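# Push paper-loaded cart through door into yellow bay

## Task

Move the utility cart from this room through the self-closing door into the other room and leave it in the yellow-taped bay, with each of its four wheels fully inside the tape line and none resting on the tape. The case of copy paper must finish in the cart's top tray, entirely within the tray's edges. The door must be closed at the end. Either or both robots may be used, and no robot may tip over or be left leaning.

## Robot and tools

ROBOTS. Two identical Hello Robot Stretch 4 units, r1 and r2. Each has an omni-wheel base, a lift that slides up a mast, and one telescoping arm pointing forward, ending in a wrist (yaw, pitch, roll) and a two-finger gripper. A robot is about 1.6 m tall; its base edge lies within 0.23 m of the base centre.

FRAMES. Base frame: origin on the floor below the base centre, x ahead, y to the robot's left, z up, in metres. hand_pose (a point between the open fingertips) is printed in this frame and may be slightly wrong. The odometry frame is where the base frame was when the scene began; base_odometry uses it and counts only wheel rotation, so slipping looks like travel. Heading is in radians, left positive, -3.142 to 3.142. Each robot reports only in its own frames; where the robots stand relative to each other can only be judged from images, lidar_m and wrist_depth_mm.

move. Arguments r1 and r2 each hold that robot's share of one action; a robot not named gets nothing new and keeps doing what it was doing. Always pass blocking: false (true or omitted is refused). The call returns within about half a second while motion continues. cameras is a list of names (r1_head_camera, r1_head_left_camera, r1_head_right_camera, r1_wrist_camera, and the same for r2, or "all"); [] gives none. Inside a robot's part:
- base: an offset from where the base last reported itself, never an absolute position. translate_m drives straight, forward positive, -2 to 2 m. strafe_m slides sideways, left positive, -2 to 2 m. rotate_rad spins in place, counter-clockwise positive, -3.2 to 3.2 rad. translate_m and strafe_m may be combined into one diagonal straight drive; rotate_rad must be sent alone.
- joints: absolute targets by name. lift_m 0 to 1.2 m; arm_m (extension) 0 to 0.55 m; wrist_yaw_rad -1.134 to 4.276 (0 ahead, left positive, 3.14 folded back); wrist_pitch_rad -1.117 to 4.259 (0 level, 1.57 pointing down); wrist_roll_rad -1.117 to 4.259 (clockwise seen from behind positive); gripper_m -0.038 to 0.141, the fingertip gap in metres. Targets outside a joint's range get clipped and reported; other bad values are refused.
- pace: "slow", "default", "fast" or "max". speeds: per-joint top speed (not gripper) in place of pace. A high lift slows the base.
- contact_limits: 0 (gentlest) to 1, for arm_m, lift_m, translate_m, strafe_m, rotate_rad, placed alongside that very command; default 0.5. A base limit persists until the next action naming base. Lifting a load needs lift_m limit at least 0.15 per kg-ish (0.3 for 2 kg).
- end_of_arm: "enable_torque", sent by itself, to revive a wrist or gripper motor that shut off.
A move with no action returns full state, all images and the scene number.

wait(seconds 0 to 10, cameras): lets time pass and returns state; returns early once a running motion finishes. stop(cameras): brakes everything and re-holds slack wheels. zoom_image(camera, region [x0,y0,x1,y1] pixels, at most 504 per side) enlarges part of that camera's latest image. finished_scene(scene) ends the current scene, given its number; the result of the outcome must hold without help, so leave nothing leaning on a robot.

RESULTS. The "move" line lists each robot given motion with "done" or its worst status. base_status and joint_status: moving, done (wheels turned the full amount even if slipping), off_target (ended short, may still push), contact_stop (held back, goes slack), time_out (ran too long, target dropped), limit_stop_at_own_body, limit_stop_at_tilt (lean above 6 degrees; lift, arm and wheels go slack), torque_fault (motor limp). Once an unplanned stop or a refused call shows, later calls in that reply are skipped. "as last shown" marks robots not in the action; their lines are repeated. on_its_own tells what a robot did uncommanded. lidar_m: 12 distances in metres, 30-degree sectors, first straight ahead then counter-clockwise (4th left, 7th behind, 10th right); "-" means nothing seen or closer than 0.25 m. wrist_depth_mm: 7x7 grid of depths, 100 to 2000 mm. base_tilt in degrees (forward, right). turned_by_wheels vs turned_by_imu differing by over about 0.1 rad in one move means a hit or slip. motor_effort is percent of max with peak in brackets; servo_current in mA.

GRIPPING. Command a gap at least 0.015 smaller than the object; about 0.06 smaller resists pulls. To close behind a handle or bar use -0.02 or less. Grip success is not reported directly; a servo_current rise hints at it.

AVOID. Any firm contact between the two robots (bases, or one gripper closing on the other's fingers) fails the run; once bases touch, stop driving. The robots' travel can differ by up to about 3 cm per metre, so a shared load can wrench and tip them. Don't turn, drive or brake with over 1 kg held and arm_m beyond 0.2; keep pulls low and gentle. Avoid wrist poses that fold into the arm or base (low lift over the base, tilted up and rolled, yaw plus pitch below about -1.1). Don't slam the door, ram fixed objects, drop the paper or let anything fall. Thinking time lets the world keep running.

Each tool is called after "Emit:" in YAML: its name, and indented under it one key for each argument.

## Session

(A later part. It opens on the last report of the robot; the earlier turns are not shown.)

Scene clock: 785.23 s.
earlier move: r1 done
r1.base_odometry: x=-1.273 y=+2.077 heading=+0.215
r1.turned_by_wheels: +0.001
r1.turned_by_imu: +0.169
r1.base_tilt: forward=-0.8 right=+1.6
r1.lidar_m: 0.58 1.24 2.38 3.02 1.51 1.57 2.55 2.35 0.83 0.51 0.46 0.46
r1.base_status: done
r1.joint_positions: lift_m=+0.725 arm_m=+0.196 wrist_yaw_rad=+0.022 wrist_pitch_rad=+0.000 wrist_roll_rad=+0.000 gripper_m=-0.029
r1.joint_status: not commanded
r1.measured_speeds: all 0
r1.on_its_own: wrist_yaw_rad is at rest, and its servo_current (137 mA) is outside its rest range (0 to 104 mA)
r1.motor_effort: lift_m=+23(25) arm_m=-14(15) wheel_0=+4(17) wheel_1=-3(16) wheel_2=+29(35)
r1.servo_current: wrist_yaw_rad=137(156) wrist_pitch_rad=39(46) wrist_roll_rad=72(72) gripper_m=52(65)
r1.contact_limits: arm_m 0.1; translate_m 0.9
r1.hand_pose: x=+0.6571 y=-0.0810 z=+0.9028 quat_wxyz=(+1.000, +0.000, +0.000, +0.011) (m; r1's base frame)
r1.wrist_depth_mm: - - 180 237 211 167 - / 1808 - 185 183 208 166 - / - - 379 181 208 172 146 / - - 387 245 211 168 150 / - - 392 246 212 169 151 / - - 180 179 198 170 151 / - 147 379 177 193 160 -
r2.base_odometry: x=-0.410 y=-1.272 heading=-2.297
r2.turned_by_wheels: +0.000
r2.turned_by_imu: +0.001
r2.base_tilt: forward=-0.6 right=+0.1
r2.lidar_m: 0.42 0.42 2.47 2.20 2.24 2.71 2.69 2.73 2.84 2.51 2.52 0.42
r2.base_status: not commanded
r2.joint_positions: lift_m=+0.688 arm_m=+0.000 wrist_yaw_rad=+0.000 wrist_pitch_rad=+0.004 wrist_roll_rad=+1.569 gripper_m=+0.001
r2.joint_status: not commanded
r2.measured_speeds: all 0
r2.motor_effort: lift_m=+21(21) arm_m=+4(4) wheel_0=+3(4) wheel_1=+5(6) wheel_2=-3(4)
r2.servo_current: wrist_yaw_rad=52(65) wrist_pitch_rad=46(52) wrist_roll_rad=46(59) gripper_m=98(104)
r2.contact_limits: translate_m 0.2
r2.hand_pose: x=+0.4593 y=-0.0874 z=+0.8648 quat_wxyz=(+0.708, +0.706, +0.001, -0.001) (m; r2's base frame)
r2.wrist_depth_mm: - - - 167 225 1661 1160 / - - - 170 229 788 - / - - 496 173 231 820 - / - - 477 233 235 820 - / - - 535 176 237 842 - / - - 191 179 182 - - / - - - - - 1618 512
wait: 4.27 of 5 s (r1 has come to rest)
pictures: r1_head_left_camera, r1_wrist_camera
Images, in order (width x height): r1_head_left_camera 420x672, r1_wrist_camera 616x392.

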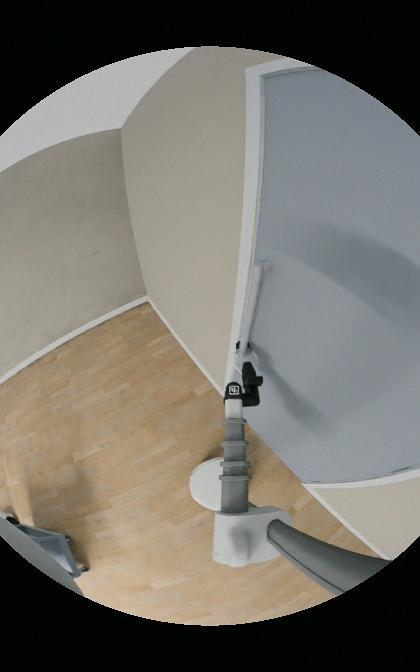

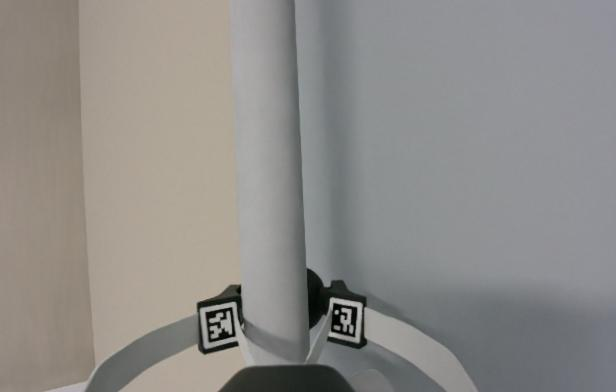

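Emit:
move:
  blocking: false
  r1: {"base": {"translate_m": -0.225, "strafe_m": 0.2}, "pace": "slow", "contact_limits": {"translate_m": 0.9}}

Emit:
wait:
  seconds: 4
  cameras: ["r1_wrist_camera", "r1_head_left_camera"]

Scene clock: 809.97 s.
move: r1 moving
r1.base_odometry: x=-1.285 y=+2.083 heading=+0.218
r1.turned_by_wheels: +0.003
r1.turned_by_imu: -0.011
r1.base_tilt: forward=-0.4 right=+1.9
r1.lidar_m: 0.59 1.18 2.39 2.97 1.47 1.55 2.58 2.35 0.82 0.51 0.44 0.47
r1.base_status: translate_m moving; strafe_m moving
r1.joint_positions: lift_m=+0.725 arm_m=+0.196 wrist_yaw_rad=+0.022 wrist_pitch_rad=-0.001 wrist_roll_rad=+0.000 gripper_m=-0.029
r1.joint_status: not commanded
r1.measured_speeds: translate_m=-0.037 strafe_m=+0.034 rotate_rad=+0.002 lift_m=+0.001 arm_m=+0.000 wrist_yaw_rad=+0.000 wrist_pitch_rad=-0.015 wrist_roll_rad=+0.000
r1.motor_effort: lift_m=+23(23) arm_m=-14(15) wheel_0=+2(3) wheel_1=+5(5) wheel_2=+31(31)
r1.servo_current: wrist_yaw_rad=137(150) wrist_pitch_rad=46(46) wrist_roll_rad=59(59) gripper_m=52(59)
r1.contact_limits: arm_m 0.1; translate_m 0.9
r1.hand_pose: x=+0.6571 y=-0.0810 z=+0.9033 quat_wxyz=(+1.000, +0.000, -0.001, +0.011) (m; r1's base frame)
r1.wrist_depth_mm: - - 387 238 212 166 - / - - 183 185 208 167 - / - - 377 182 209 172 147 / - - 384 246 211 169 151 / - - 387 247 213 170 152 / - - 181 180 199 172 - / - 146 377 177 208 162 -
r2: as last shown
r2.lidar_m: 0.41 0.42 2.50 2.21 2.25 2.72 2.71 2.72 2.82 2.52 2.55 0.40
r2.motor_effort: lift_m=+21(21) arm_m=+4(4) wheel_0=+4(4) wheel_1=+5(6) wheel_2=-3(4)
r2.servo_current: wrist_yaw_rad=59(59) wrist_pitch_rad=39(46) wrist_roll_rad=46(65) gripper_m=91(98)
r2.contact_limits: translate_m 0.2
r2.wrist_depth_mm: - - - 168 225 1661 1160 / - - - 170 229 798 - / - - 496 173 231 831 - / - - 477 233 235 831 - / - - 535 177 236 842 - / - - 190 179 182 - - / - - - - - 1618 508
pictures: none

Scene clock: 813.70 s.
earlier move: r1 done
r1.base_odometry: x=-1.536 y=+2.224 heading=+0.216
r1.turned_by_wheels: -0.001
r1.turned_by_imu: -0.093
r1.base_tilt: forward=-1.5 right=+1.3
r1.lidar_m: 0.59 1.66 2.38 2.78 1.18 1.21 2.74 2.36 1.59 0.92 0.65 0.59
r1.base_status: done
r1.joint_positions: lift_m=+0.725 arm_m=+0.195 wrist_yaw_rad=+0.022 wrist_pitch_rad=+0.014 wrist_roll_rad=+0.000 gripper_m=-0.029
r1.joint_status: not commanded
r1.measured_speeds: all 0
r1.on_its_own: wrist_yaw_rad is at rest, and its servo_current (137 mA) is outside its rest range (0 to 104 mA)
r1.motor_effort: lift_m=+21(23) arm_m=-8(15) wheel_0=+1(12) wheel_1=+1(6) wheel_2=+16(35)
r1.servo_current: wrist_yaw_rad=137(156) wrist_pitch_rad=78(85) wrist_roll_rad=33(65) gripper_m=59(65)
r1.contact_limits: arm_m 0.1; translate_m 0.9
r1.hand_pose: x=+0.6565 y=-0.0810 z=+0.8989 quat_wxyz=(+1.000, +0.000, +0.007, +0.011) (m; r1's base frame)
r1.wrist_depth_mm: - - 164 169 215 193 176 / - - 167 232 216 193 178 / - - - 177 219 196 179 / - - - 170 221 196 181 / - - - 175 223 198 182 / - - 178 174 216 198 183 / - 151 174 171 218 193 183
r2.base_odometry: x=-0.410 y=-1.272 heading=-2.297
r2.turned_by_wheels: +0.000
r2.turned_by_imu: +0.001
r2.base_tilt: forward=-0.6 right=+0.1
r2.lidar_m: 0.40 0.44 2.48 2.21 2.23 2.71 2.71 2.72 2.82 2.53 2.53 0.43
r2.base_status: not commanded
r2.joint_positions: lift_m=+0.688 arm_m=+0.000 wrist_yaw_rad=+0.000 wrist_pitch_rad=+0.004 wrist_roll_rad=+1.569 gripper_m=+0.001
r2.joint_status: not commanded
r2.measured_speeds: all 0
r2.motor_effort: lift_m=+21(21) arm_m=+4(4) wheel_0=+3(4) wheel_1=+5(6) wheel_2=-3(4)
r2.servo_current: wrist_yaw_rad=46(59) wrist_pitch_rad=46(52) wrist_roll_rad=46(65) gripper_m=91(104)
r2.contact_limits: translate_m 0.2
r2.hand_pose: x=+0.4593 y=-0.0874 z=+0.8648 quat_wxyz=(+0.708, +0.706, +0.001, -0.001) (m; r2's base frame)
r2.wrist_depth_mm: - - - 168 225 1661 1160 / - - - 171 229 798 - / - - 492 172 231 831 - / - - 484 233 235 842 - / - - 539 177 237 842 - / - - 191 179 182 - - / - - - - - 1618 504
wait: 3.73 of 4 s (r1 has come to rest)
pictures: r1_head_left_camera, r1_wrist_camera
Images, in order (width x height): r1_head_left_camera 420x672, r1_wrist_camera 616x392.

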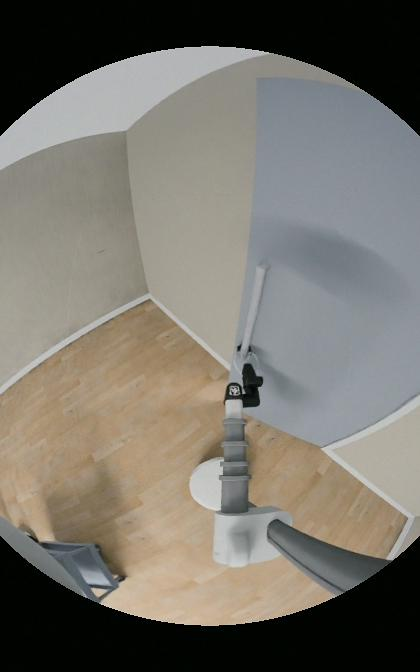

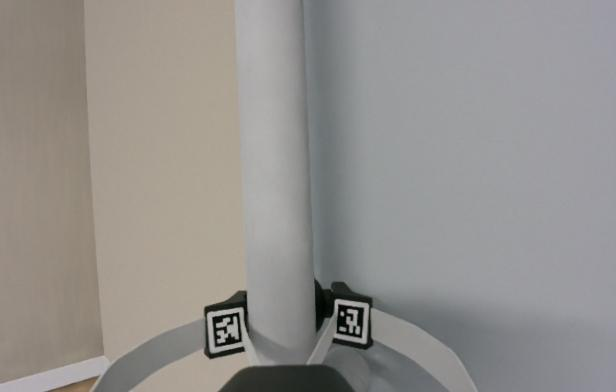

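Emit:
move:
  blocking: false
  r1: {"base": {"translate_m": -0.29, "strafe_m": 0.065}, "pace": "slow", "contact_limits": {"translate_m": 0.9}}

Emit:
wait:
  seconds: 4
  cameras: ["r1_wrist_camera", "r1_head_left_camera"]

Scene clock: 819.67 s.
move: r1 moving
r1.base_odometry: x=-1.548 y=+2.224 heading=+0.218
r1.turned_by_wheels: +0.002
r1.turned_by_imu: +0.002
r1.base_tilt: forward=-1.5 right=+1.2
r1.lidar_m: 0.58 1.70 2.40 2.81 1.15 1.19 2.68 2.35 1.58 0.93 0.64 0.60
r1.base_status: translate_m moving; strafe_m moving
r1.joint_positions: lift_m=+0.725 arm_m=+0.195 wrist_yaw_rad=+0.022 wrist_pitch_rad=+0.014 wrist_roll_rad=+0.000 gripper_m=-0.029
r1.joint_status: not commanded
r1.measured_speeds: translate_m=-0.050 strafe_m=+0.011 rotate_rad=+0.000 lift_m=+0.000 arm_m=+0.000 wrist_yaw_rad=+0.000 wrist_pitch_rad=+0.000 wrist_roll_rad=+0.000
r1.motor_effort: lift_m=+21(21) arm_m=-8(8) wheel_0=+1(5) wheel_1=-6(6) wheel_2=+26(26)
r1.servo_current: wrist_yaw_rad=137(137) wrist_pitch_rad=72(85) wrist_roll_rad=46(59) gripper_m=52(59)
r1.contact_limits: arm_m 0.1; translate_m 0.9
r1.hand_pose: x=+0.6565 y=-0.0810 z=+0.8989 quat_wxyz=(+1.000, +0.000, +0.007, +0.011) (m; r1's base frame)
r1.wrist_depth_mm: - - 164 169 214 193 177 / - - 168 233 217 192 178 / - - - 177 219 197 180 / - - - 170 221 197 182 / - - - 175 222 198 182 / - 1863 178 175 216 199 185 / - 144 175 171 219 193 185
r2: as last shown
r2.turned_by_imu: +0.000
r2.base_tilt: forward=-0.7 right=+0.0
r2.lidar_m: 0.40 0.45 2.50 2.23 2.23 2.70 2.70 2.72 2.80 2.53 2.54 0.41
r2.motor_effort: lift_m=+21(21) arm_m=+4(4) wheel_0=+3(3) wheel_1=+5(5) wheel_2=-3(4)
r2.servo_current: wrist_yaw_rad=39(59) wrist_pitch_rad=52(52) wrist_roll_rad=46(59) gripper_m=91(98)
r2.contact_limits: translate_m 0.2
r2.wrist_depth_mm: - - - 168 224 1618 1160 / - - - 170 229 798 - / - - 496 173 231 809 - / - - 473 234 235 842 - / - - 535 177 237 842 - / - - 190 179 183 - - / - - - - - 1576 512
pictures: none

Scene clock: 823.40 s.
earlier move: r1 done
r1.base_odometry: x=-1.833 y=+2.225 heading=+0.219
r1.turned_by_wheels: +0.001
r1.turned_by_imu: +0.018
r1.base_tilt: forward=-1.5 right=+1.2
r1.lidar_m: 0.59 2.26 2.56 3.00 0.96 1.01 2.49 2.19 2.02 1.18 0.80 0.64
r1.base_status: done
r1.joint_positions: lift_m=+0.725 arm_m=+0.195 wrist_yaw_rad=+0.022 wrist_pitch_rad=+0.014 wrist_roll_rad=+0.000 gripper_m=-0.029
r1.joint_status: not commanded
r1.measured_speeds: all 0
r1.on_its_own: wrist_yaw_rad is at rest, and its servo_current (143 mA) is outside its rest range (0 to 104 mA)
r1.motor_effort: lift_m=+21(21) arm_m=-8(9) wheel_0=+9(13) wheel_1=+0(6) wheel_2=+20(30)
r1.servo_current: wrist_yaw_rad=143(156) wrist_pitch_rad=72(85) wrist_roll_rad=39(72) gripper_m=52(65)
r1.contact_limits: arm_m 0.1; translate_m 0.9
r1.hand_pose: x=+0.6565 y=-0.0810 z=+0.8989 quat_wxyz=(+1.000, +0.000, +0.007, +0.011) (m; r1's base frame)
r1.wrist_depth_mm: - - 253 232 225 213 204 / - - 169 233 227 215 205 / - - 257 236 229 216 206 / - - 258 172 230 216 208 / - - 262 239 231 219 210 / - - 179 173 230 219 211 / - 149 264 172 155 218 212
r2.base_odometry: x=-0.410 y=-1.272 heading=-2.297
r2.turned_by_wheels: +0.000
r2.turned_by_imu: +0.001
r2.base_tilt: forward=-0.7 right=+0.1
r2.lidar_m: 0.40 0.45 2.48 2.23 2.23 2.74 2.70 2.74 2.84 2.53 2.52 0.42
r2.base_status: not commanded
r2.joint_positions: lift_m=+0.688 arm_m=+0.000 wrist_yaw_rad=+0.000 wrist_pitch_rad=+0.004 wrist_roll_rad=+1.569 gripper_m=+0.001
r2.joint_status: not commanded
r2.measured_speeds: all 0
r2.motor_effort: lift_m=+21(21) arm_m=+4(4) wheel_0=+3(4) wheel_1=+5(6) wheel_2=-3(4)
r2.servo_current: wrist_yaw_rad=46(59) wrist_pitch_rad=39(52) wrist_roll_rad=52(59) gripper_m=91(104)
r2.contact_limits: translate_m 0.2
r2.hand_pose: x=+0.4593 y=-0.0874 z=+0.8648 quat_wxyz=(+0.708, +0.706, +0.001, -0.001) (m; r2's base frame)
r2.wrist_depth_mm: - - - 167 226 1661 1160 / - - - 170 229 798 - / - - 492 172 232 831 - / - - 477 232 236 831 - / - - 535 177 237 854 - / - - 191 179 182 - - / - - - - - 1618 512
wait: 3.73 of 4 s (r1 has come to rest)
pictures: r1_head_left_camera, r1_wrist_camera
Images, in order (width x height): r1_head_left_camera 420x672, r1_wrist_camera 616x392.

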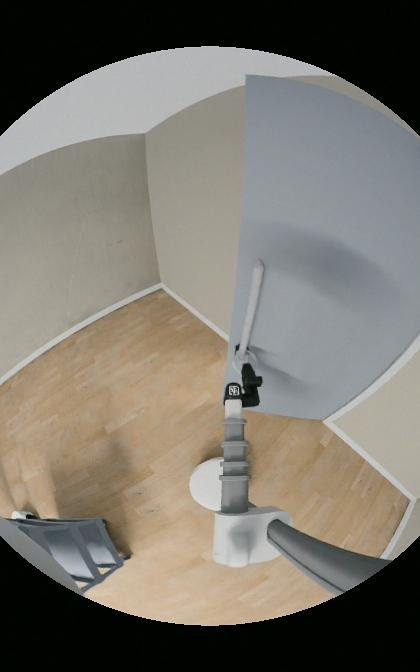

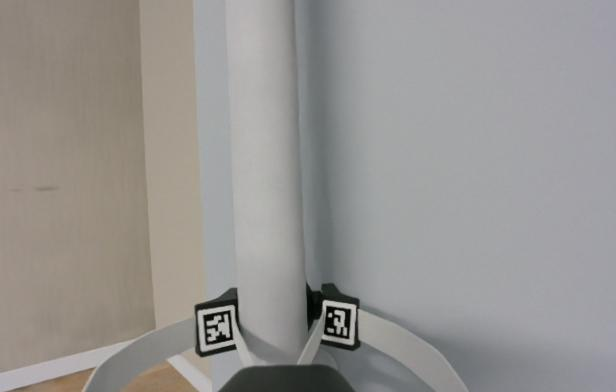

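Emit:
move:
  blocking: false
  r1: {"base": {"translate_m": -0.296, "strafe_m": -0.03}, "pace": "slow", "contact_limits": {"translate_m": 0.9}}

Emit:
wait:
  seconds: 4
  cameras: ["r1_wrist_camera", "r1_head_left_camera", "r2_head_camera"]

Scene clock: 828.10 s.
move: r1 moving
r1.base_odometry: x=-1.844 y=+2.221 heading=+0.221
r1.turned_by_wheels: +0.002
r1.turned_by_imu: +0.003
r1.base_tilt: forward=-1.6 right=+1.2
r1.lidar_m: 0.59 2.29 2.56 3.03 0.95 1.01 2.48 2.19 1.98 1.17 0.81 0.66
r1.base_status: translate_m moving; strafe_m moving
r1.joint_positions: lift_m=+0.725 arm_m=+0.195 wrist_yaw_rad=+0.022 wrist_pitch_rad=+0.014 wrist_roll_rad=+0.000 gripper_m=-0.029
r1.joint_status: not commanded
r1.measured_speeds: translate_m=-0.050 strafe_m=-0.004 rotate_rad=-0.002 lift_m=+0.000 arm_m=+0.000 wrist_yaw_rad=+0.000 wrist_pitch_rad=+0.000 wrist_roll_rad=+0.000
r1.motor_effort: lift_m=+21(21) arm_m=-8(8) wheel_0=+7(9) wheel_1=-2(4) wheel_2=+27(28)
r1.servo_current: wrist_yaw_rad=130(143) wrist_pitch_rad=78(78) wrist_roll_rad=59(59) gripper_m=46(59)
r1.contact_limits: arm_m 0.1; translate_m 0.9
r1.hand_pose: x=+0.6565 y=-0.0810 z=+0.8989 quat_wxyz=(+1.000, +0.000, +0.007, +0.011) (m; r1's base frame)
r1.wrist_depth_mm: - - 167 233 225 211 204 / - - 169 234 228 216 206 / - - 257 236 230 216 207 / - - 257 172 230 218 208 / - - 262 240 231 220 211 / - - 179 173 230 221 211 / - 150 265 172 154 217 213
r2: as last shown
r2.turned_by_imu: +0.000
r2.lidar_m: 0.41 0.41 2.49 2.20 2.22 2.76 2.70 2.72 2.82 2.51 2.52 0.42
r2.motor_effort: lift_m=+21(21) arm_m=+4(4) wheel_0=+3(3) wheel_1=+5(5) wheel_2=-3(4)
r2.servo_current: wrist_yaw_rad=46(52) wrist_pitch_rad=46(46) wrist_roll_rad=39(59) gripper_m=91(98)
r2.contact_limits: translate_m 0.2
r2.wrist_depth_mm: - - - 167 225 1618 1160 / - - - 171 229 798 - / - - 496 173 232 831 - / - - 473 233 235 831 - / - - 535 177 237 842 - / - - 191 178 182 - - / - - - - - 1576 508
pictures: none

Scene clock: 831.87 s.
earlier move: r1 done
r1.base_odometry: x=-2.114 y=+2.131 heading=+0.222
r1.turned_by_wheels: +0.001
r1.turned_by_imu: +0.052
r1.base_tilt: forward=-1.6 right=+1.2
r1.lidar_m: 0.59 2.76 2.79 0.86 0.85 3.43 2.19 1.96 1.98 1.32 0.99 0.67
r1.base_status: done
r1.joint_positions: lift_m=+0.725 arm_m=+0.195 wrist_yaw_rad=+0.022 wrist_pitch_rad=+0.014 wrist_roll_rad=+0.000 gripper_m=-0.029
r1.joint_status: not commanded
r1.measured_speeds: all 0
r1.on_its_own: wrist_yaw_rad is at rest, and its servo_current (124 mA) is outside its rest range (0 to 104 mA)
r1.motor_effort: lift_m=+21(21) arm_m=-9(9) wheel_0=+15(16) wheel_1=+3(5) wheel_2=+22(29)
r1.servo_current: wrist_yaw_rad=124(150) wrist_pitch_rad=72(85) wrist_roll_rad=33(72) gripper_m=52(59)
r1.contact_limits: arm_m 0.1; translate_m 0.9
r1.hand_pose: x=+0.6566 y=-0.0810 z=+0.8989 quat_wxyz=(+1.000, +0.000, +0.007, +0.011) (m; r1's base frame)
r1.wrist_depth_mm: - - 169 238 237 236 234 / - - 244 241 238 236 234 / - - 245 241 241 238 237 / - - 245 242 240 239 237 / - - 247 243 242 241 238 / - - 179 177 244 241 241 / - 151 248 172 155 243 241
r2.base_odometry: x=-0.410 y=-1.272 heading=-2.297
r2.turned_by_wheels: +0.000
r2.turned_by_imu: +0.001
r2.base_tilt: forward=-0.6 right=+0.1
r2.lidar_m: 0.40 0.45 2.48 2.20 2.23 2.72 2.70 2.73 2.80 2.51 2.55 0.42
r2.base_status: not commanded
r2.joint_positions: lift_m=+0.688 arm_m=+0.000 wrist_yaw_rad=+0.000 wrist_pitch_rad=+0.004 wrist_roll_rad=+1.569 gripper_m=+0.001
r2.joint_status: not commanded
r2.measured_speeds: all 0
r2.motor_effort: lift_m=+21(21) arm_m=+4(4) wheel_0=+3(4) wheel_1=+5(6) wheel_2=-3(4)
r2.servo_current: wrist_yaw_rad=46(59) wrist_pitch_rad=39(52) wrist_roll_rad=59(65) gripper_m=98(104)
r2.contact_limits: translate_m 0.2
r2.hand_pose: x=+0.4593 y=-0.0874 z=+0.8648 quat_wxyz=(+0.708, +0.706, +0.001, -0.001) (m; r2's base frame)
r2.wrist_depth_mm: - - - 168 225 1618 1160 / - - - 170 229 798 - / - - 492 172 232 831 - / - - 480 233 235 831 - / - - 539 177 236 842 - / - - 190 178 182 - - / - - - - - 1618 508
wait: 3.77 of 4 s (r1 has come to rest)
pictures: r1_head_left_camera, r1_wrist_camera, r2_head_camera
Images, in order (width x height): r1_head_left_camera 420x672, r1_wrist_camera 616x392, r2_head_camera 420x560.

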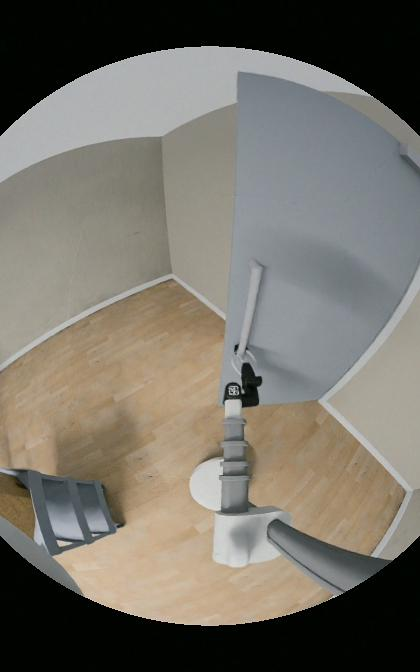

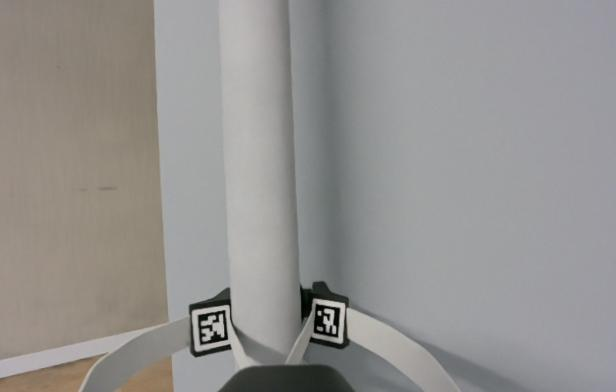

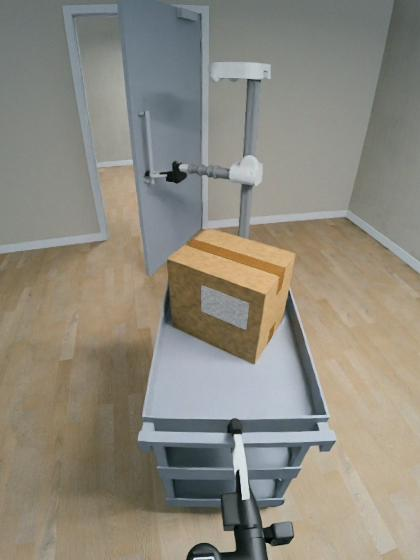

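Emit:
move:
  blocking: false
  r1: {"base": {"translate_m": -0.272, "strafe_m": -0.116}, "pace": "slow", "contact_limits": {"translate_m": 0.9}}

Emit:
wait:
  seconds: 4
  cameras: ["r1_wrist_camera", "r1_head_left_camera", "r2_head_camera"]

Scene clock: 836.53 s.
move: r1 moving
r1.base_odometry: x=-2.125 y=+2.122 heading=+0.225
r1.turned_by_wheels: +0.003
r1.turned_by_imu: +0.012
r1.base_tilt: forward=-1.5 right=+1.3
r1.lidar_m: 0.59 2.78 2.82 0.88 0.86 3.34 2.16 1.95 1.97 1.32 0.98 0.70
r1.base_status: translate_m moving; strafe_m moving
r1.joint_positions: lift_m=+0.725 arm_m=+0.195 wrist_yaw_rad=+0.022 wrist_pitch_rad=+0.014 wrist_roll_rad=+0.000 gripper_m=-0.029
r1.joint_status: not commanded
r1.measured_speeds: translate_m=-0.051 strafe_m=-0.020 rotate_rad=+0.002 lift_m=+0.000 arm_m=+0.000 wrist_yaw_rad=+0.000 wrist_pitch_rad=+0.000 wrist_roll_rad=+0.000
r1.motor_effort: lift_m=+21(21) arm_m=-9(9) wheel_0=+11(17) wheel_1=+2(3) wheel_2=+26(26)
r1.servo_current: wrist_yaw_rad=130(150) wrist_pitch_rad=78(78) wrist_roll_rad=46(59) gripper_m=59(59)
r1.contact_limits: arm_m 0.1; translate_m 0.9
r1.hand_pose: x=+0.6566 y=-0.0810 z=+0.8990 quat_wxyz=(+1.000, +0.000, +0.007, +0.011) (m; r1's base frame)
r1.wrist_depth_mm: - - 242 239 237 236 234 / - - 245 240 240 236 236 / - - 245 242 241 237 236 / - - 247 170 242 240 238 / - - 248 244 243 240 239 / - - 184 169 244 241 240 / - 154 251 166 157 244 243
r2: as last shown
r2.turned_by_imu: +0.000
r2.lidar_m: 0.37 0.40 2.50 2.20 2.20 2.72 2.71 2.73 2.83 2.52 2.54 0.44
r2.motor_effort: lift_m=+21(21) arm_m=+4(4) wheel_0=+3(3) wheel_1=+5(6) wheel_2=-3(4)
r2.servo_current: wrist_yaw_rad=46(52) wrist_pitch_rad=39(46) wrist_roll_rad=46(59) gripper_m=104(104)
r2.contact_limits: translate_m 0.2
r2.wrist_depth_mm: - - - 168 225 1708 1160 / - - - 170 229 788 - / - - 496 172 230 820 - / - - 477 234 234 831 - / - - 530 177 236 842 - / - - 191 179 182 - - / - - - - - 1576 508
pictures: none

Scene clock: 840.20 s.
earlier move: r1 done
r1.base_odometry: x=-2.354 y=+1.957 heading=+0.225
r1.turned_by_wheels: +0.000
r1.turned_by_imu: +0.110
r1.base_tilt: forward=-1.5 right=+1.2
r1.lidar_m: 0.56 3.01 3.08 0.88 1.02 2.57 1.77 1.71 1.76 1.31 1.11 0.71
r1.base_status: done
r1.joint_positions: lift_m=+0.725 arm_m=+0.195 wrist_yaw_rad=+0.022 wrist_pitch_rad=+0.009 wrist_roll_rad=+0.000 gripper_m=-0.029
r1.joint_status: not commanded
r1.measured_speeds: all 0
r1.on_its_own: wrist_yaw_rad is at rest, and its servo_current (130 mA) is outside its rest range (0 to 104 mA)
r1.motor_effort: lift_m=+21(21) arm_m=-6(9) wheel_0=+18(19) wheel_1=+4(5) wheel_2=+19(28)
r1.servo_current: wrist_yaw_rad=130(176) wrist_pitch_rad=59(78) wrist_roll_rad=65(78) gripper_m=65(65)
r1.contact_limits: arm_m 0.1; translate_m 0.9
r1.hand_pose: x=+0.6563 y=-0.0810 z=+0.9004 quat_wxyz=(+1.000, +0.000, +0.005, +0.011) (m; r1's base frame)
r1.wrist_depth_mm: - - 159 243 245 250 254 / - 235 160 242 247 251 256 / - 235 236 243 247 253 256 / - - 162 245 248 254 257 / - - 164 245 248 253 259 / - - 167 180 250 256 259 / - 157 174 178 156 257 260
r2.base_odometry: x=-0.410 y=-1.272 heading=-2.297
r2.turned_by_wheels: +0.000
r2.turned_by_imu: +0.001
r2.base_tilt: forward=-0.7 right=+0.1
r2.lidar_m: 0.41 0.42 2.50 2.22 2.25 2.66 2.69 2.72 2.83 2.52 2.53 0.43
r2.base_status: not commanded
r2.joint_positions: lift_m=+0.688 arm_m=+0.000 wrist_yaw_rad=+0.000 wrist_pitch_rad=+0.004 wrist_roll_rad=+1.569 gripper_m=+0.001
r2.joint_status: not commanded
r2.measured_speeds: all 0
r2.motor_effort: lift_m=+21(21) arm_m=+4(4) wheel_0=+3(4) wheel_1=+5(6) wheel_2=-3(4)
r2.servo_current: wrist_yaw_rad=52(59) wrist_pitch_rad=46(52) wrist_roll_rad=46(65) gripper_m=91(104)
r2.contact_limits: translate_m 0.2
r2.hand_pose: x=+0.4593 y=-0.0874 z=+0.8648 quat_wxyz=(+0.708, +0.706, +0.001, -0.001) (m; r2's base frame)
r2.wrist_depth_mm: - - - 167 226 1708 1160 / - - - 171 229 798 - / - - 496 173 232 820 - / - - 480 233 236 820 - / - - 535 177 237 854 - / - - 191 179 183 - - / - - - - - 1618 508
wait: 3.67 of 4 s (r1 has come to rest)
pictures: r1_head_left_camera, r1_wrist_camera, r2_head_camera
Images, in order (width x height): r1_head_left_camera 420x672, r1_wrist_camera 616x392, r2_head_camera 420x560.

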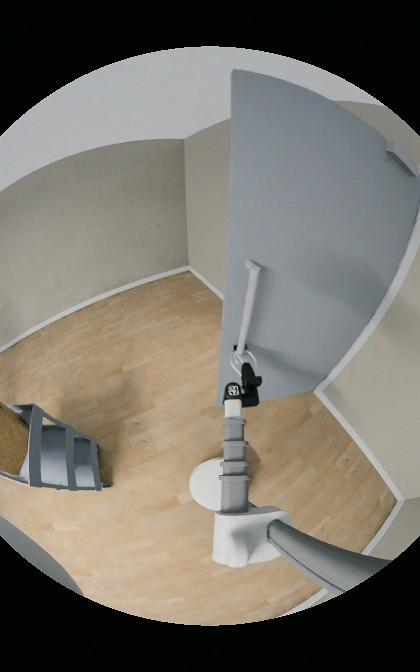

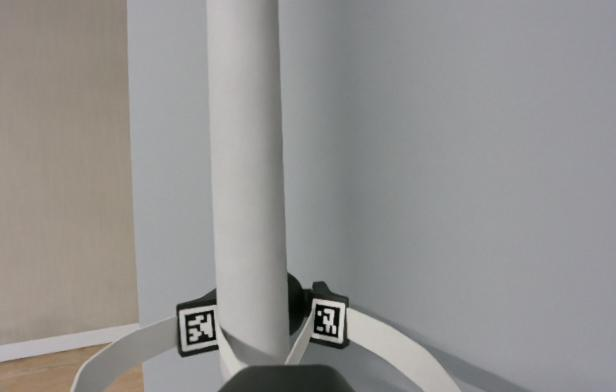

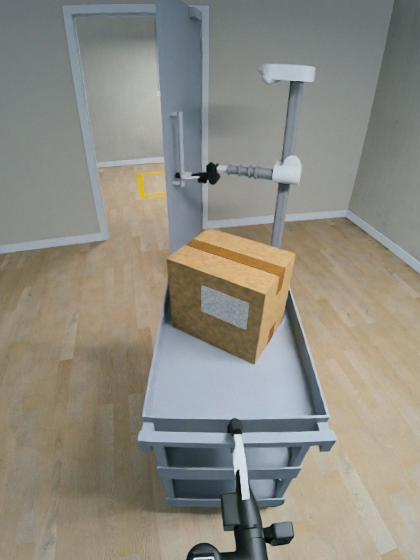

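Emit:
move:
  blocking: false
  r1: {"base": {"translate_m": -0.232, "strafe_m": -0.17}, "pace": "slow", "contact_limits": {"translate_m": 0.9}}

Emit:
wait:
  seconds: 4
  cameras: ["r1_wrist_camera", "r1_head_left_camera", "r2_head_camera", "r2_head_left_camera", "r2_head_right_camera"]

Scene clock: 864.70 s.
move: r1 moving
r1.base_odometry: x=-2.362 y=+1.947 heading=+0.229
r1.turned_by_wheels: +0.003
r1.turned_by_imu: +0.020
r1.base_tilt: forward=-1.6 right=+1.2
r1.lidar_m: 0.56 3.04 3.15 0.87 4.54 2.53 1.76 1.69 1.75 1.29 1.07 0.70
r1.base_status: translate_m moving; strafe_m moving
r1.joint_positions: lift_m=+0.725 arm_m=+0.195 wrist_yaw_rad=+0.022 wrist_pitch_rad=+0.009 wrist_roll_rad=+0.000 gripper_m=-0.029
r1.joint_status: not commanded
r1.measured_speeds: translate_m=-0.044 strafe_m=-0.032 rotate_rad=+0.000 lift_m=+0.000 arm_m=+0.000 wrist_yaw_rad=+0.000 wrist_pitch_rad=+0.000 wrist_roll_rad=+0.000
r1.motor_effort: lift_m=+21(21) arm_m=-6(6) wheel_0=+20(24) wheel_1=-2(4) wheel_2=+24(24)
r1.servo_current: wrist_yaw_rad=137(150) wrist_pitch_rad=52(59) wrist_roll_rad=39(59) gripper_m=52(59)
r1.contact_limits: arm_m 0.1; translate_m 0.9
r1.hand_pose: x=+0.6563 y=-0.0810 z=+0.9004 quat_wxyz=(+1.000, +0.000, +0.005, +0.011) (m; r1's base frame)
r1.wrist_depth_mm: - - 159 241 244 248 252 / - - 166 244 246 250 253 / - - 239 243 247 251 254 / - - 170 244 248 252 256 / - - 239 245 248 253 255 / - - 178 178 249 254 257 / - 166 177 173 155 256 259
r2: as last shown
r2.turned_by_imu: +0.000
r2.base_tilt: forward=-0.6 right=+0.0
r2.lidar_m: 0.40 0.44 2.50 2.22 2.23 2.71 2.67 2.69 2.81 2.52 2.53 0.40
r2.motor_effort: lift_m=+21(21) arm_m=+4(4) wheel_0=+3(4) wheel_1=+5(5) wheel_2=-3(3)
r2.servo_current: wrist_yaw_rad=52(52) wrist_pitch_rad=39(52) wrist_roll_rad=46(65) gripper_m=91(98)
r2.contact_limits: translate_m 0.2
r2.wrist_depth_mm: - - - 168 225 1661 1160 / - - - 170 229 798 - / - - 496 173 230 820 - / - - 477 233 233 842 - / - - 535 177 236 842 - / - - 191 178 182 - - / - - - - - 1576 508
pictures: none

Scene clock: 868.70 s.
earlier move: r1 moving
r1.base_odometry: x=-2.541 y=+1.739 heading=+0.228
r1.turned_by_wheels: -0.001
r1.turned_by_imu: +0.227
r1.base_tilt: forward=-1.6 right=+1.2
r1.lidar_m: 0.57 3.23 1.09 1.06 3.39 1.79 1.48 1.48 1.41 1.15 1.00 0.68
r1.base_status: translate_m moving; strafe_m moving
r1.joint_positions: lift_m=+0.725 arm_m=+0.195 wrist_yaw_rad=+0.022 wrist_pitch_rad=+0.007 wrist_roll_rad=+0.000 gripper_m=-0.029
r1.joint_status: not commanded
r1.measured_speeds: translate_m=+0.003 strafe_m=-0.002 rotate_rad=+0.002 lift_m=+0.000 arm_m=+0.000 wrist_yaw_rad=+0.000 wrist_pitch_rad=+0.000 wrist_roll_rad=+0.000
r1.motor_effort: lift_m=+21(21) arm_m=-5(6) wheel_0=+19(27) wheel_1=+4(6) wheel_2=+15(29)
r1.servo_current: wrist_yaw_rad=143(163) wrist_pitch_rad=39(65) wrist_roll_rad=33(65) gripper_m=52(59)
r1.contact_limits: arm_m 0.1; translate_m 0.9
r1.hand_pose: x=+0.6563 y=-0.0810 z=+0.9010 quat_wxyz=(+1.000, +0.000, +0.003, +0.011) (m; r1's base frame)
r1.wrist_depth_mm: - - 160 239 238 237 239 / - - 165 239 240 239 239 / - - 240 242 240 239 239 / - - 167 242 241 241 241 / - - 243 242 243 242 241 / - - 179 178 243 243 242 / - 160 180 167 146 243 244
r2.base_odometry: x=-0.410 y=-1.272 heading=-2.297
r2.turned_by_wheels: +0.000
r2.turned_by_imu: +0.001
r2.base_tilt: forward=-0.7 right=+0.1
r2.lidar_m: 0.41 0.41 2.51 2.20 2.23 2.70 2.69 2.73 2.83 2.53 2.55 0.44
r2.base_status: not commanded
r2.joint_positions: lift_m=+0.688 arm_m=+0.000 wrist_yaw_rad=+0.000 wrist_pitch_rad=+0.004 wrist_roll_rad=+1.569 gripper_m=+0.001
r2.joint_status: not commanded
r2.measured_speeds: all 0
r2.motor_effort: lift_m=+20(21) arm_m=+4(4) wheel_0=+3(4) wheel_1=+5(6) wheel_2=-3(4)
r2.servo_current: wrist_yaw_rad=46(59) wrist_pitch_rad=46(52) wrist_roll_rad=52(65) gripper_m=98(104)
r2.contact_limits: translate_m 0.2
r2.hand_pose: x=+0.4593 y=-0.0874 z=+0.8648 quat_wxyz=(+0.708, +0.706, +0.001, -0.001) (m; r2's base frame)
r2.wrist_depth_mm: - - - 167 225 1576 1160 / - - 621 170 229 820 - / - - 496 173 232 820 - / - - 477 231 235 842 - / - - 535 176 236 842 - / - - 190 178 182 - - / - - - - - 1576 508
wait: 4.00 s; no rest
pictures: r1_head_left_camera, r1_wrist_camera, r2_head_camera, r2_head_left_camera, r2_head_right_camera
Images, in order (width x height): r1_head_left_camera 420x672, r1_wrist_camera 616x392, r2_head_camera 420x560, r2_head_left_camera 420x672, r2_head_right_camera 420x672.

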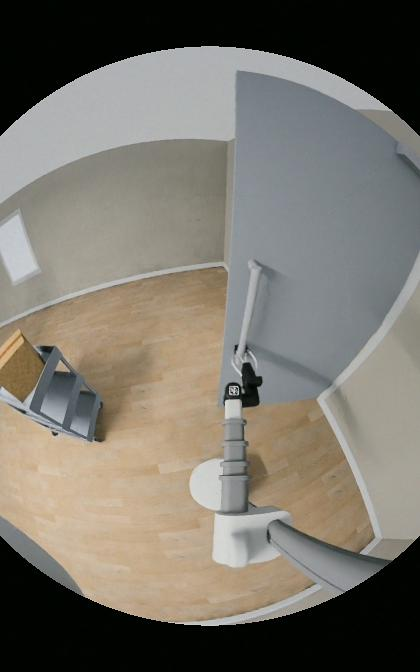

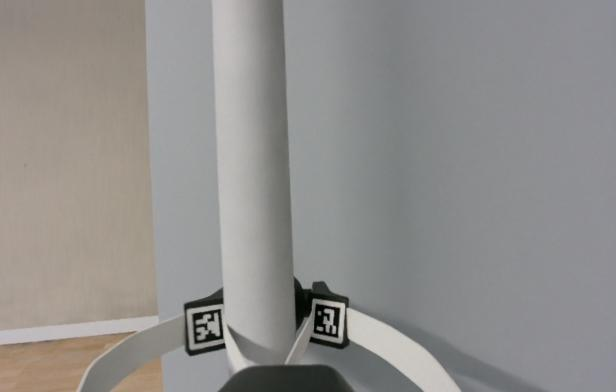

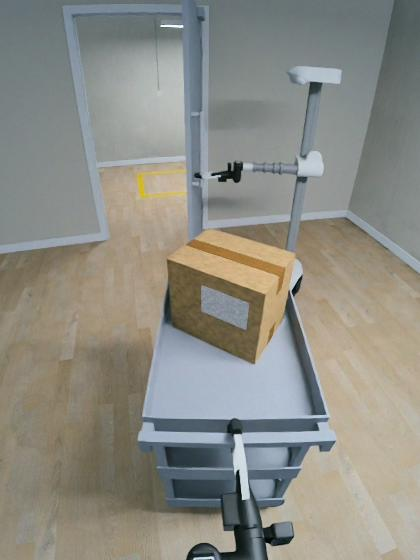

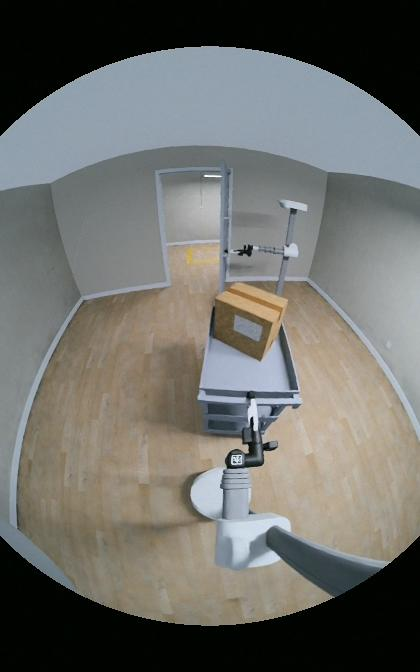

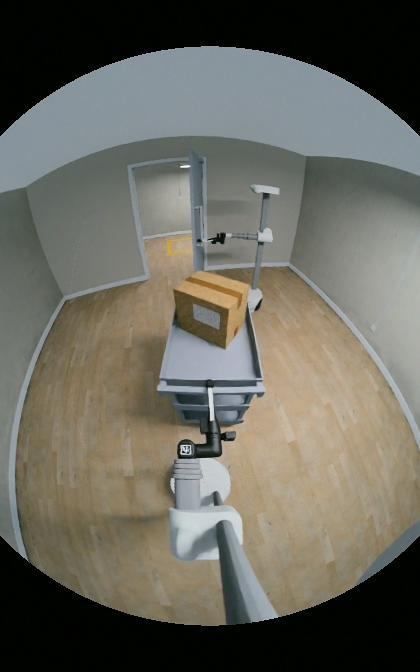

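Emit:
move:
  blocking: false
  r1: {"base": {"translate_m": -0.1, "strafe_m": -0.06}, "pace": "slow", "contact_limits": {"translate_m": 0.9}}
  r2: {"base": {"rotate_rad": 0.26}, "pace": "slow"}

Emit:
wait:
  seconds: 2.5
  cameras: ["r1_head_left_camera", "r2_head_camera", "r2_head_left_camera", "r2_wrist_camera"]

Scene clock: 908.47 s.
earlier move: r1 done
move: r1 moving; r2 moving
r1.base_odometry: x=-2.551 y=+1.729 heading=+0.231
r1.turned_by_wheels: +0.003
r1.turned_by_imu: +0.006
r1.base_tilt: forward=-1.6 right=+1.2
r1.lidar_m: 0.59 3.23 1.11 1.06 3.34 1.76 1.46 1.46 1.37 1.14 1.01 0.71
r1.base_status: translate_m moving; strafe_m moving
r1.joint_positions: lift_m=+0.725 arm_m=+0.195 wrist_yaw_rad=+0.022 wrist_pitch_rad=+0.007 wrist_roll_rad=+0.000 gripper_m=-0.029
r1.joint_status: not commanded
r1.measured_speeds: translate_m=-0.049 strafe_m=-0.028 rotate_rad=-0.004 lift_m=+0.000 arm_m=+0.000 wrist_yaw_rad=+0.000 wrist_pitch_rad=+0.000 wrist_roll_rad=+0.000
r1.motor_effort: lift_m=+21(21) arm_m=-5(5) wheel_0=+18(18) wheel_1=-2(4) wheel_2=+24(25)
r1.servo_current: wrist_yaw_rad=150(156) wrist_pitch_rad=52(59) wrist_roll_rad=46(46) gripper_m=59(59)
r1.contact_limits: arm_m 0.1; translate_m 0.9
r1.hand_pose: x=+0.6563 y=-0.0810 z=+0.9010 quat_wxyz=(+1.000, +0.000, +0.003, +0.011) (m; r1's base frame)
r1.wrist_depth_mm: - - 160 239 239 238 238 / - - 165 239 240 240 238 / - - 242 241 241 240 239 / - - 167 241 240 240 239 / - - 244 244 242 242 242 / - - 178 179 243 242 243 / - 160 177 166 146 244 244
r2.base_odometry: x=-0.410 y=-1.272 heading=-2.173
r2.turned_by_wheels: +0.124
r2.turned_by_imu: +0.121
r2.base_tilt: forward=-0.7 right=+0.1
r2.lidar_m: 0.42 3.19 2.36 2.22 2.25 2.88 2.70 2.79 2.69 2.53 2.58 0.42
r2.base_status: rotate_rad moving
r2.joint_positions: lift_m=+0.688 arm_m=+0.000 wrist_yaw_rad=-0.004 wrist_pitch_rad=+0.005 wrist_roll_rad=+1.569 gripper_m=+0.001
r2.joint_status: not commanded
r2.measured_speeds: translate_m=-0.001 strafe_m=-0.001 rotate_rad=+0.484 lift_m=+0.000 arm_m=+0.000 wrist_yaw_rad=-0.017 wrist_pitch_rad=+0.003 wrist_roll_rad=+0.000
r2.motor_effort: lift_m=+21(21) arm_m=+4(4) wheel_0=-8(10) wheel_1=-9(9) wheel_2=-13(13)
r2.servo_current: wrist_yaw_rad=46(59) wrist_pitch_rad=39(46) wrist_roll_rad=46(59) gripper_m=65(98)
r2.hand_pose: x=+0.4589 y=-0.0887 z=+0.8647 quat_wxyz=(+0.708, +0.706, +0.000, -0.003) (m; r2's base frame)
r2.wrist_depth_mm: - - - 149 205 750 - / - - 500 153 211 - - / - 455 449 158 217 809 - / - - 500 165 225 831 - / - - 585 171 232 - - / - - 189 175 181 1708 - / - - - - - 1808 484
pictures: none

Scene clock: 909.27 s.
earlier move: r1 moving; r2 done
r1.base_odometry: x=-2.602 y=+1.680 heading=+0.232
r1.turned_by_wheels: +0.000
r1.turned_by_imu: +0.049
r1.base_tilt: forward=-1.5 right=+1.2
r1.lidar_m: 0.58 3.30 1.15 1.17 2.93 1.68 1.43 1.42 1.31 1.09 1.00 0.69
r1.base_status: translate_m moving; strafe_m moving
r1.joint_positions: lift_m=+0.725 arm_m=+0.195 wrist_yaw_rad=+0.022 wrist_pitch_rad=+0.007 wrist_roll_rad=+0.000 gripper_m=-0.029
r1.joint_status: not commanded
r1.measured_speeds: translate_m=-0.062 strafe_m=-0.048 rotate_rad=+0.027 lift_m=+0.000 arm_m=-0.001 wrist_yaw_rad=+0.000 wrist_pitch_rad=+0.000 wrist_roll_rad=+0.000
r1.motor_effort: lift_m=+21(21) arm_m=-5(6) wheel_0=+20(22) wheel_1=+0(4) wheel_2=+21(27)
r1.servo_current: wrist_yaw_rad=124(156) wrist_pitch_rad=46(59) wrist_roll_rad=46(65) gripper_m=59(59)
r1.contact_limits: arm_m 0.1; translate_m 0.9
r1.hand_pose: x=+0.6563 y=-0.0810 z=+0.9010 quat_wxyz=(+1.000, +0.000, +0.003, +0.011) (m; r1's base frame)
r1.wrist_depth_mm: - - 159 237 236 237 237 / - - 160 238 237 238 237 / - - 161 239 240 239 239 / - - 161 240 240 240 241 / - - 162 242 242 241 240 / - - 174 180 241 242 241 / - 163 173 169 146 243 242
r2.base_odometry: x=-0.410 y=-1.272 heading=-2.038
r2.turned_by_wheels: +0.135
r2.turned_by_imu: +0.132
r2.base_tilt: forward=-0.7 right=+0.1
r2.lidar_m: 0.41 2.99 2.27 2.22 2.33 2.80 2.71 2.88 2.60 2.52 2.70 0.38
r2.base_status: done
r2.joint_positions: lift_m=+0.688 arm_m=+0.000 wrist_yaw_rad=+0.001 wrist_pitch_rad=+0.005 wrist_roll_rad=+1.569 gripper_m=+0.001
r2.joint_status: not commanded
r2.measured_speeds: all 0
r2.motor_effort: lift_m=+21(21) arm_m=+4(4) wheel_0=-2(11) wheel_1=-5(9) wheel_2=-6(13)
r2.servo_current: wrist_yaw_rad=46(59) wrist_pitch_rad=39(52) wrist_roll_rad=52(59) gripper_m=72(98)
r2.hand_pose: x=+0.4593 y=-0.0872 z=+0.8646 quat_wxyz=(+0.708, +0.706, +0.002, -0.001) (m; r2's base frame)
r2.wrist_depth_mm: - 410 413 113 169 - - / - 407 407 122 180 - - / - - 492 131 195 - - / - - 615 141 210 - - / - - - 154 229 1661 - / - - 187 171 183 1576 480 / - - - - - 1808 1160
wait: 0.80 of 2.5 s (r2 has come to rest)
pictures: r1_head_left_camera, r2_head_camera, r2_head_left_camera, r2_wrist_camera
Images, in order (width x height): r1_head_left_camera 420x672, r2_head_camera 420x560, r2_head_left_camera 420x672, r2_wrist_camera 616x392.

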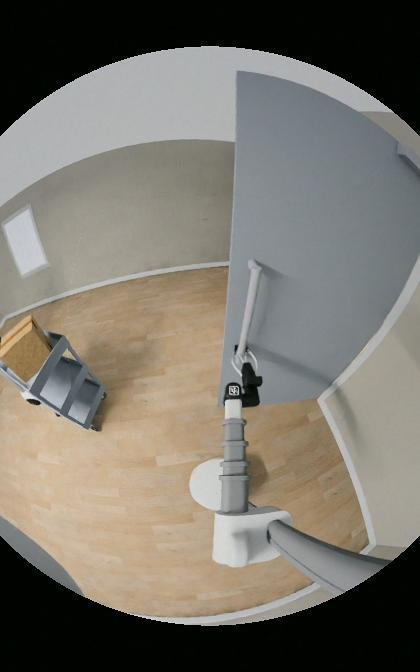

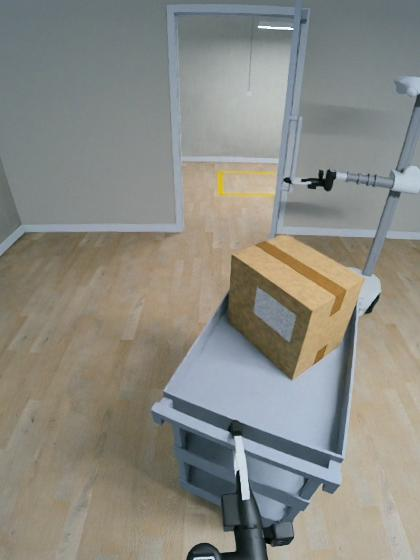

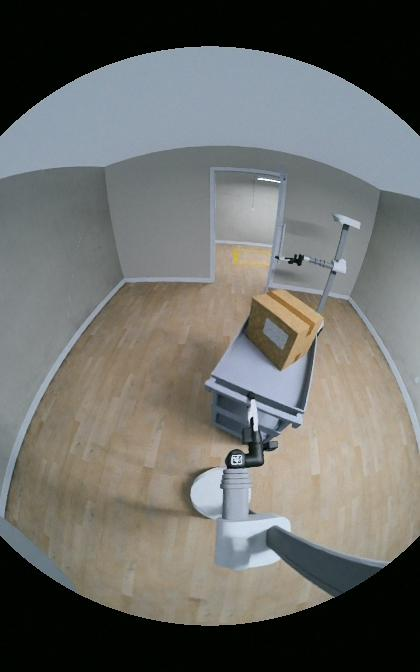

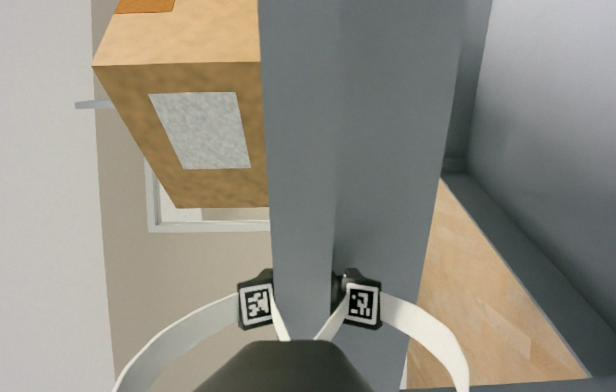

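Emit:
move:
  blocking: false
  r2: {"base": {"strafe_m": -0.25}, "pace": "slow"}

Emit:
wait:
  seconds: 3.5
  cameras: ["r2_head_camera", "r1_wrist_camera"]

Scene clock: 919.80 s.
earlier move: r1 done
move: r2 moving
r1.base_odometry: x=-2.624 y=+1.658 heading=+0.231
r1.turned_by_wheels: +0.000
r1.turned_by_imu: +0.019
r1.base_tilt: forward=-1.5 right=+1.2
r1.lidar_m: 0.57 3.31 1.17 1.25 2.75 1.62 1.41 1.38 1.29 1.10 1.00 0.69
r1.base_status: done
r1.joint_positions: lift_m=+0.725 arm_m=+0.195 wrist_yaw_rad=+0.022 wrist_pitch_rad=+0.007 wrist_roll_rad=+0.000 gripper_m=-0.029
r1.joint_status: not commanded
r1.measured_speeds: all 0
r1.motor_effort: lift_m=+21(21) arm_m=-5(5) wheel_0=+19(19) wheel_1=+5(5) wheel_2=+19(19)
r1.servo_current: wrist_yaw_rad=143(143) wrist_pitch_rad=52(52) wrist_roll_rad=59(59) gripper_m=52(59)
r1.contact_limits: arm_m 0.1; translate_m 0.9
r1.hand_pose: x=+0.6563 y=-0.0810 z=+0.9011 quat_wxyz=(+1.000, +0.000, +0.003, +0.011) (m; r1's base frame)
r1.wrist_depth_mm: - - 159 239 237 236 237 / - - 160 239 239 237 238 / - - 240 240 240 239 237 / - - 161 241 239 240 239 / - - 163 242 241 240 240 / - - 173 180 241 242 240 / - 158 175 169 146 242 243
r2.base_odometry: x=-0.422 y=-1.265 heading=-2.038
r2.turned_by_wheels: +0.000
r2.turned_by_imu: +0.001
r2.base_tilt: forward=-0.7 right=+0.1
r2.lidar_m: 0.45 2.96 2.29 2.24 2.35 2.78 2.71 2.84 2.57 2.50 2.68 0.36
r2.base_status: strafe_m moving
r2.joint_positions: lift_m=+0.688 arm_m=+0.000 wrist_yaw_rad=+0.001 wrist_pitch_rad=+0.005 wrist_roll_rad=+1.569 gripper_m=+0.001
r2.joint_status: not commanded
r2.measured_speeds: translate_m=+0.000 strafe_m=-0.056 rotate_rad=-0.002 lift_m=+0.000 arm_m=+0.000 wrist_yaw_rad=+0.000 wrist_pitch_rad=+0.000 wrist_roll_rad=+0.000
r2.motor_effort: lift_m=+21(21) arm_m=+4(4) wheel_0=+10(10) wheel_1=-7(10) wheel_2=-1(5)
r2.servo_current: wrist_yaw_rad=39(46) wrist_pitch_rad=46(46) wrist_roll_rad=46(59) gripper_m=72(72)
r2.hand_pose: x=+0.4593 y=-0.0872 z=+0.8646 quat_wxyz=(+0.708, +0.706, +0.002, -0.001) (m; r2's base frame)
r2.wrist_depth_mm: - 418 418 114 172 - - / - 402 404 124 181 - - / - - 484 131 195 - - / - - 603 143 210 - - / - - - 156 228 1661 - / - - 189 171 181 1576 484 / - - - - - 1808 1160
pictures: none

Scene clock: 922.93 s.
earlier move: r2 done
r1.base_odometry: x=-2.624 y=+1.658 heading=+0.231
r1.turned_by_wheels: +0.000
r1.turned_by_imu: +0.000
r1.base_tilt: forward=-1.6 right=+1.2
r1.lidar_m: 0.58 3.32 1.04 1.08 2.79 1.64 1.40 1.40 1.28 1.11 1.03 0.71
r1.base_status: done
r1.joint_positions: lift_m=+0.725 arm_m=+0.195 wrist_yaw_rad=+0.022 wrist_pitch_rad=+0.007 wrist_roll_rad=+0.000 gripper_m=-0.029
r1.joint_status: not commanded
r1.measured_speeds: all 0
r1.on_its_own: wrist_yaw_rad is at rest, and its servo_current (130 mA) is outside its rest range (0 to 104 mA)
r1.motor_effort: lift_m=+21(21) arm_m=-5(5) wheel_0=+19(19) wheel_1=+5(5) wheel_2=+19(19)
r1.servo_current: wrist_yaw_rad=130(163) wrist_pitch_rad=52(59) wrist_roll_rad=46(65) gripper_m=59(65)
r1.contact_limits: arm_m 0.1; translate_m 0.9
r1.hand_pose: x=+0.6563 y=-0.0810 z=+0.9011 quat_wxyz=(+1.000, +0.000, +0.003, +0.011) (m; r1's base frame)
r1.wrist_depth_mm: - - 159 238 237 237 237 / - - 160 239 238 238 238 / - - 241 240 239 239 237 / - - 162 241 240 240 239 / - - 163 241 241 241 240 / - - 174 180 241 242 241 / - 157 175 169 146 242 243
r2.base_odometry: x=-0.633 y=-1.159 heading=-2.038
r2.turned_by_wheels: +0.000
r2.turned_by_imu: +0.001
r2.base_tilt: forward=-0.7 right=+0.1
r2.lidar_m: 0.41 0.46 2.50 2.47 2.62 2.78 2.74 2.89 2.33 2.26 2.43 0.43
r2.base_status: done
r2.joint_positions: lift_m=+0.688 arm_m=+0.000 wrist_yaw_rad=+0.002 wrist_pitch_rad=+0.005 wrist_roll_rad=+1.569 gripper_m=+0.001
r2.joint_status: not commanded
r2.measured_speeds: all 0
r2.motor_effort: lift_m=+20(21) arm_m=+4(4) wheel_0=+5(13) wheel_1=-3(10) wheel_2=+0(5)
r2.servo_current: wrist_yaw_rad=59(59) wrist_pitch_rad=39(52) wrist_roll_rad=46(59) gripper_m=65(78)
r2.hand_pose: x=+0.4594 y=-0.0869 z=+0.8646 quat_wxyz=(+0.708, +0.706, +0.002, -0.001) (m; r2's base frame)
r2.wrist_depth_mm: - - - 156 212 1308 - / - - 539 158 217 798 - / - 455 455 163 222 809 - / - - 496 168 228 820 - / - - 569 172 234 - - / - - 190 176 182 - - / - - - - - 1808 480
wait: 3.13 of 3.5 s (r2 has come to rest)
pictures: r1_wrist_camera, r2_head_camera
Images, in order (width x height): r1_wrist_camera 616x392, r2_head_camera 420x560.

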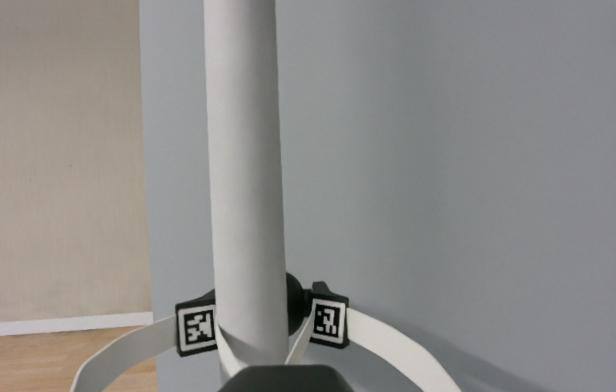

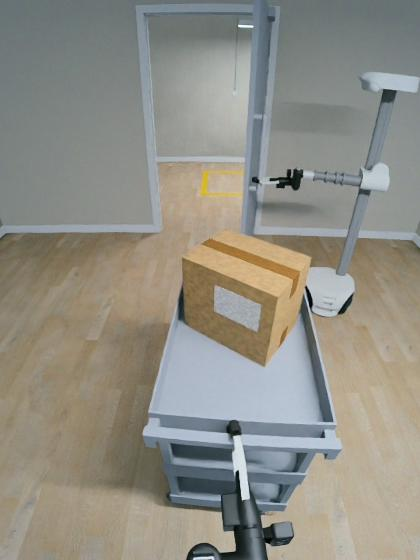

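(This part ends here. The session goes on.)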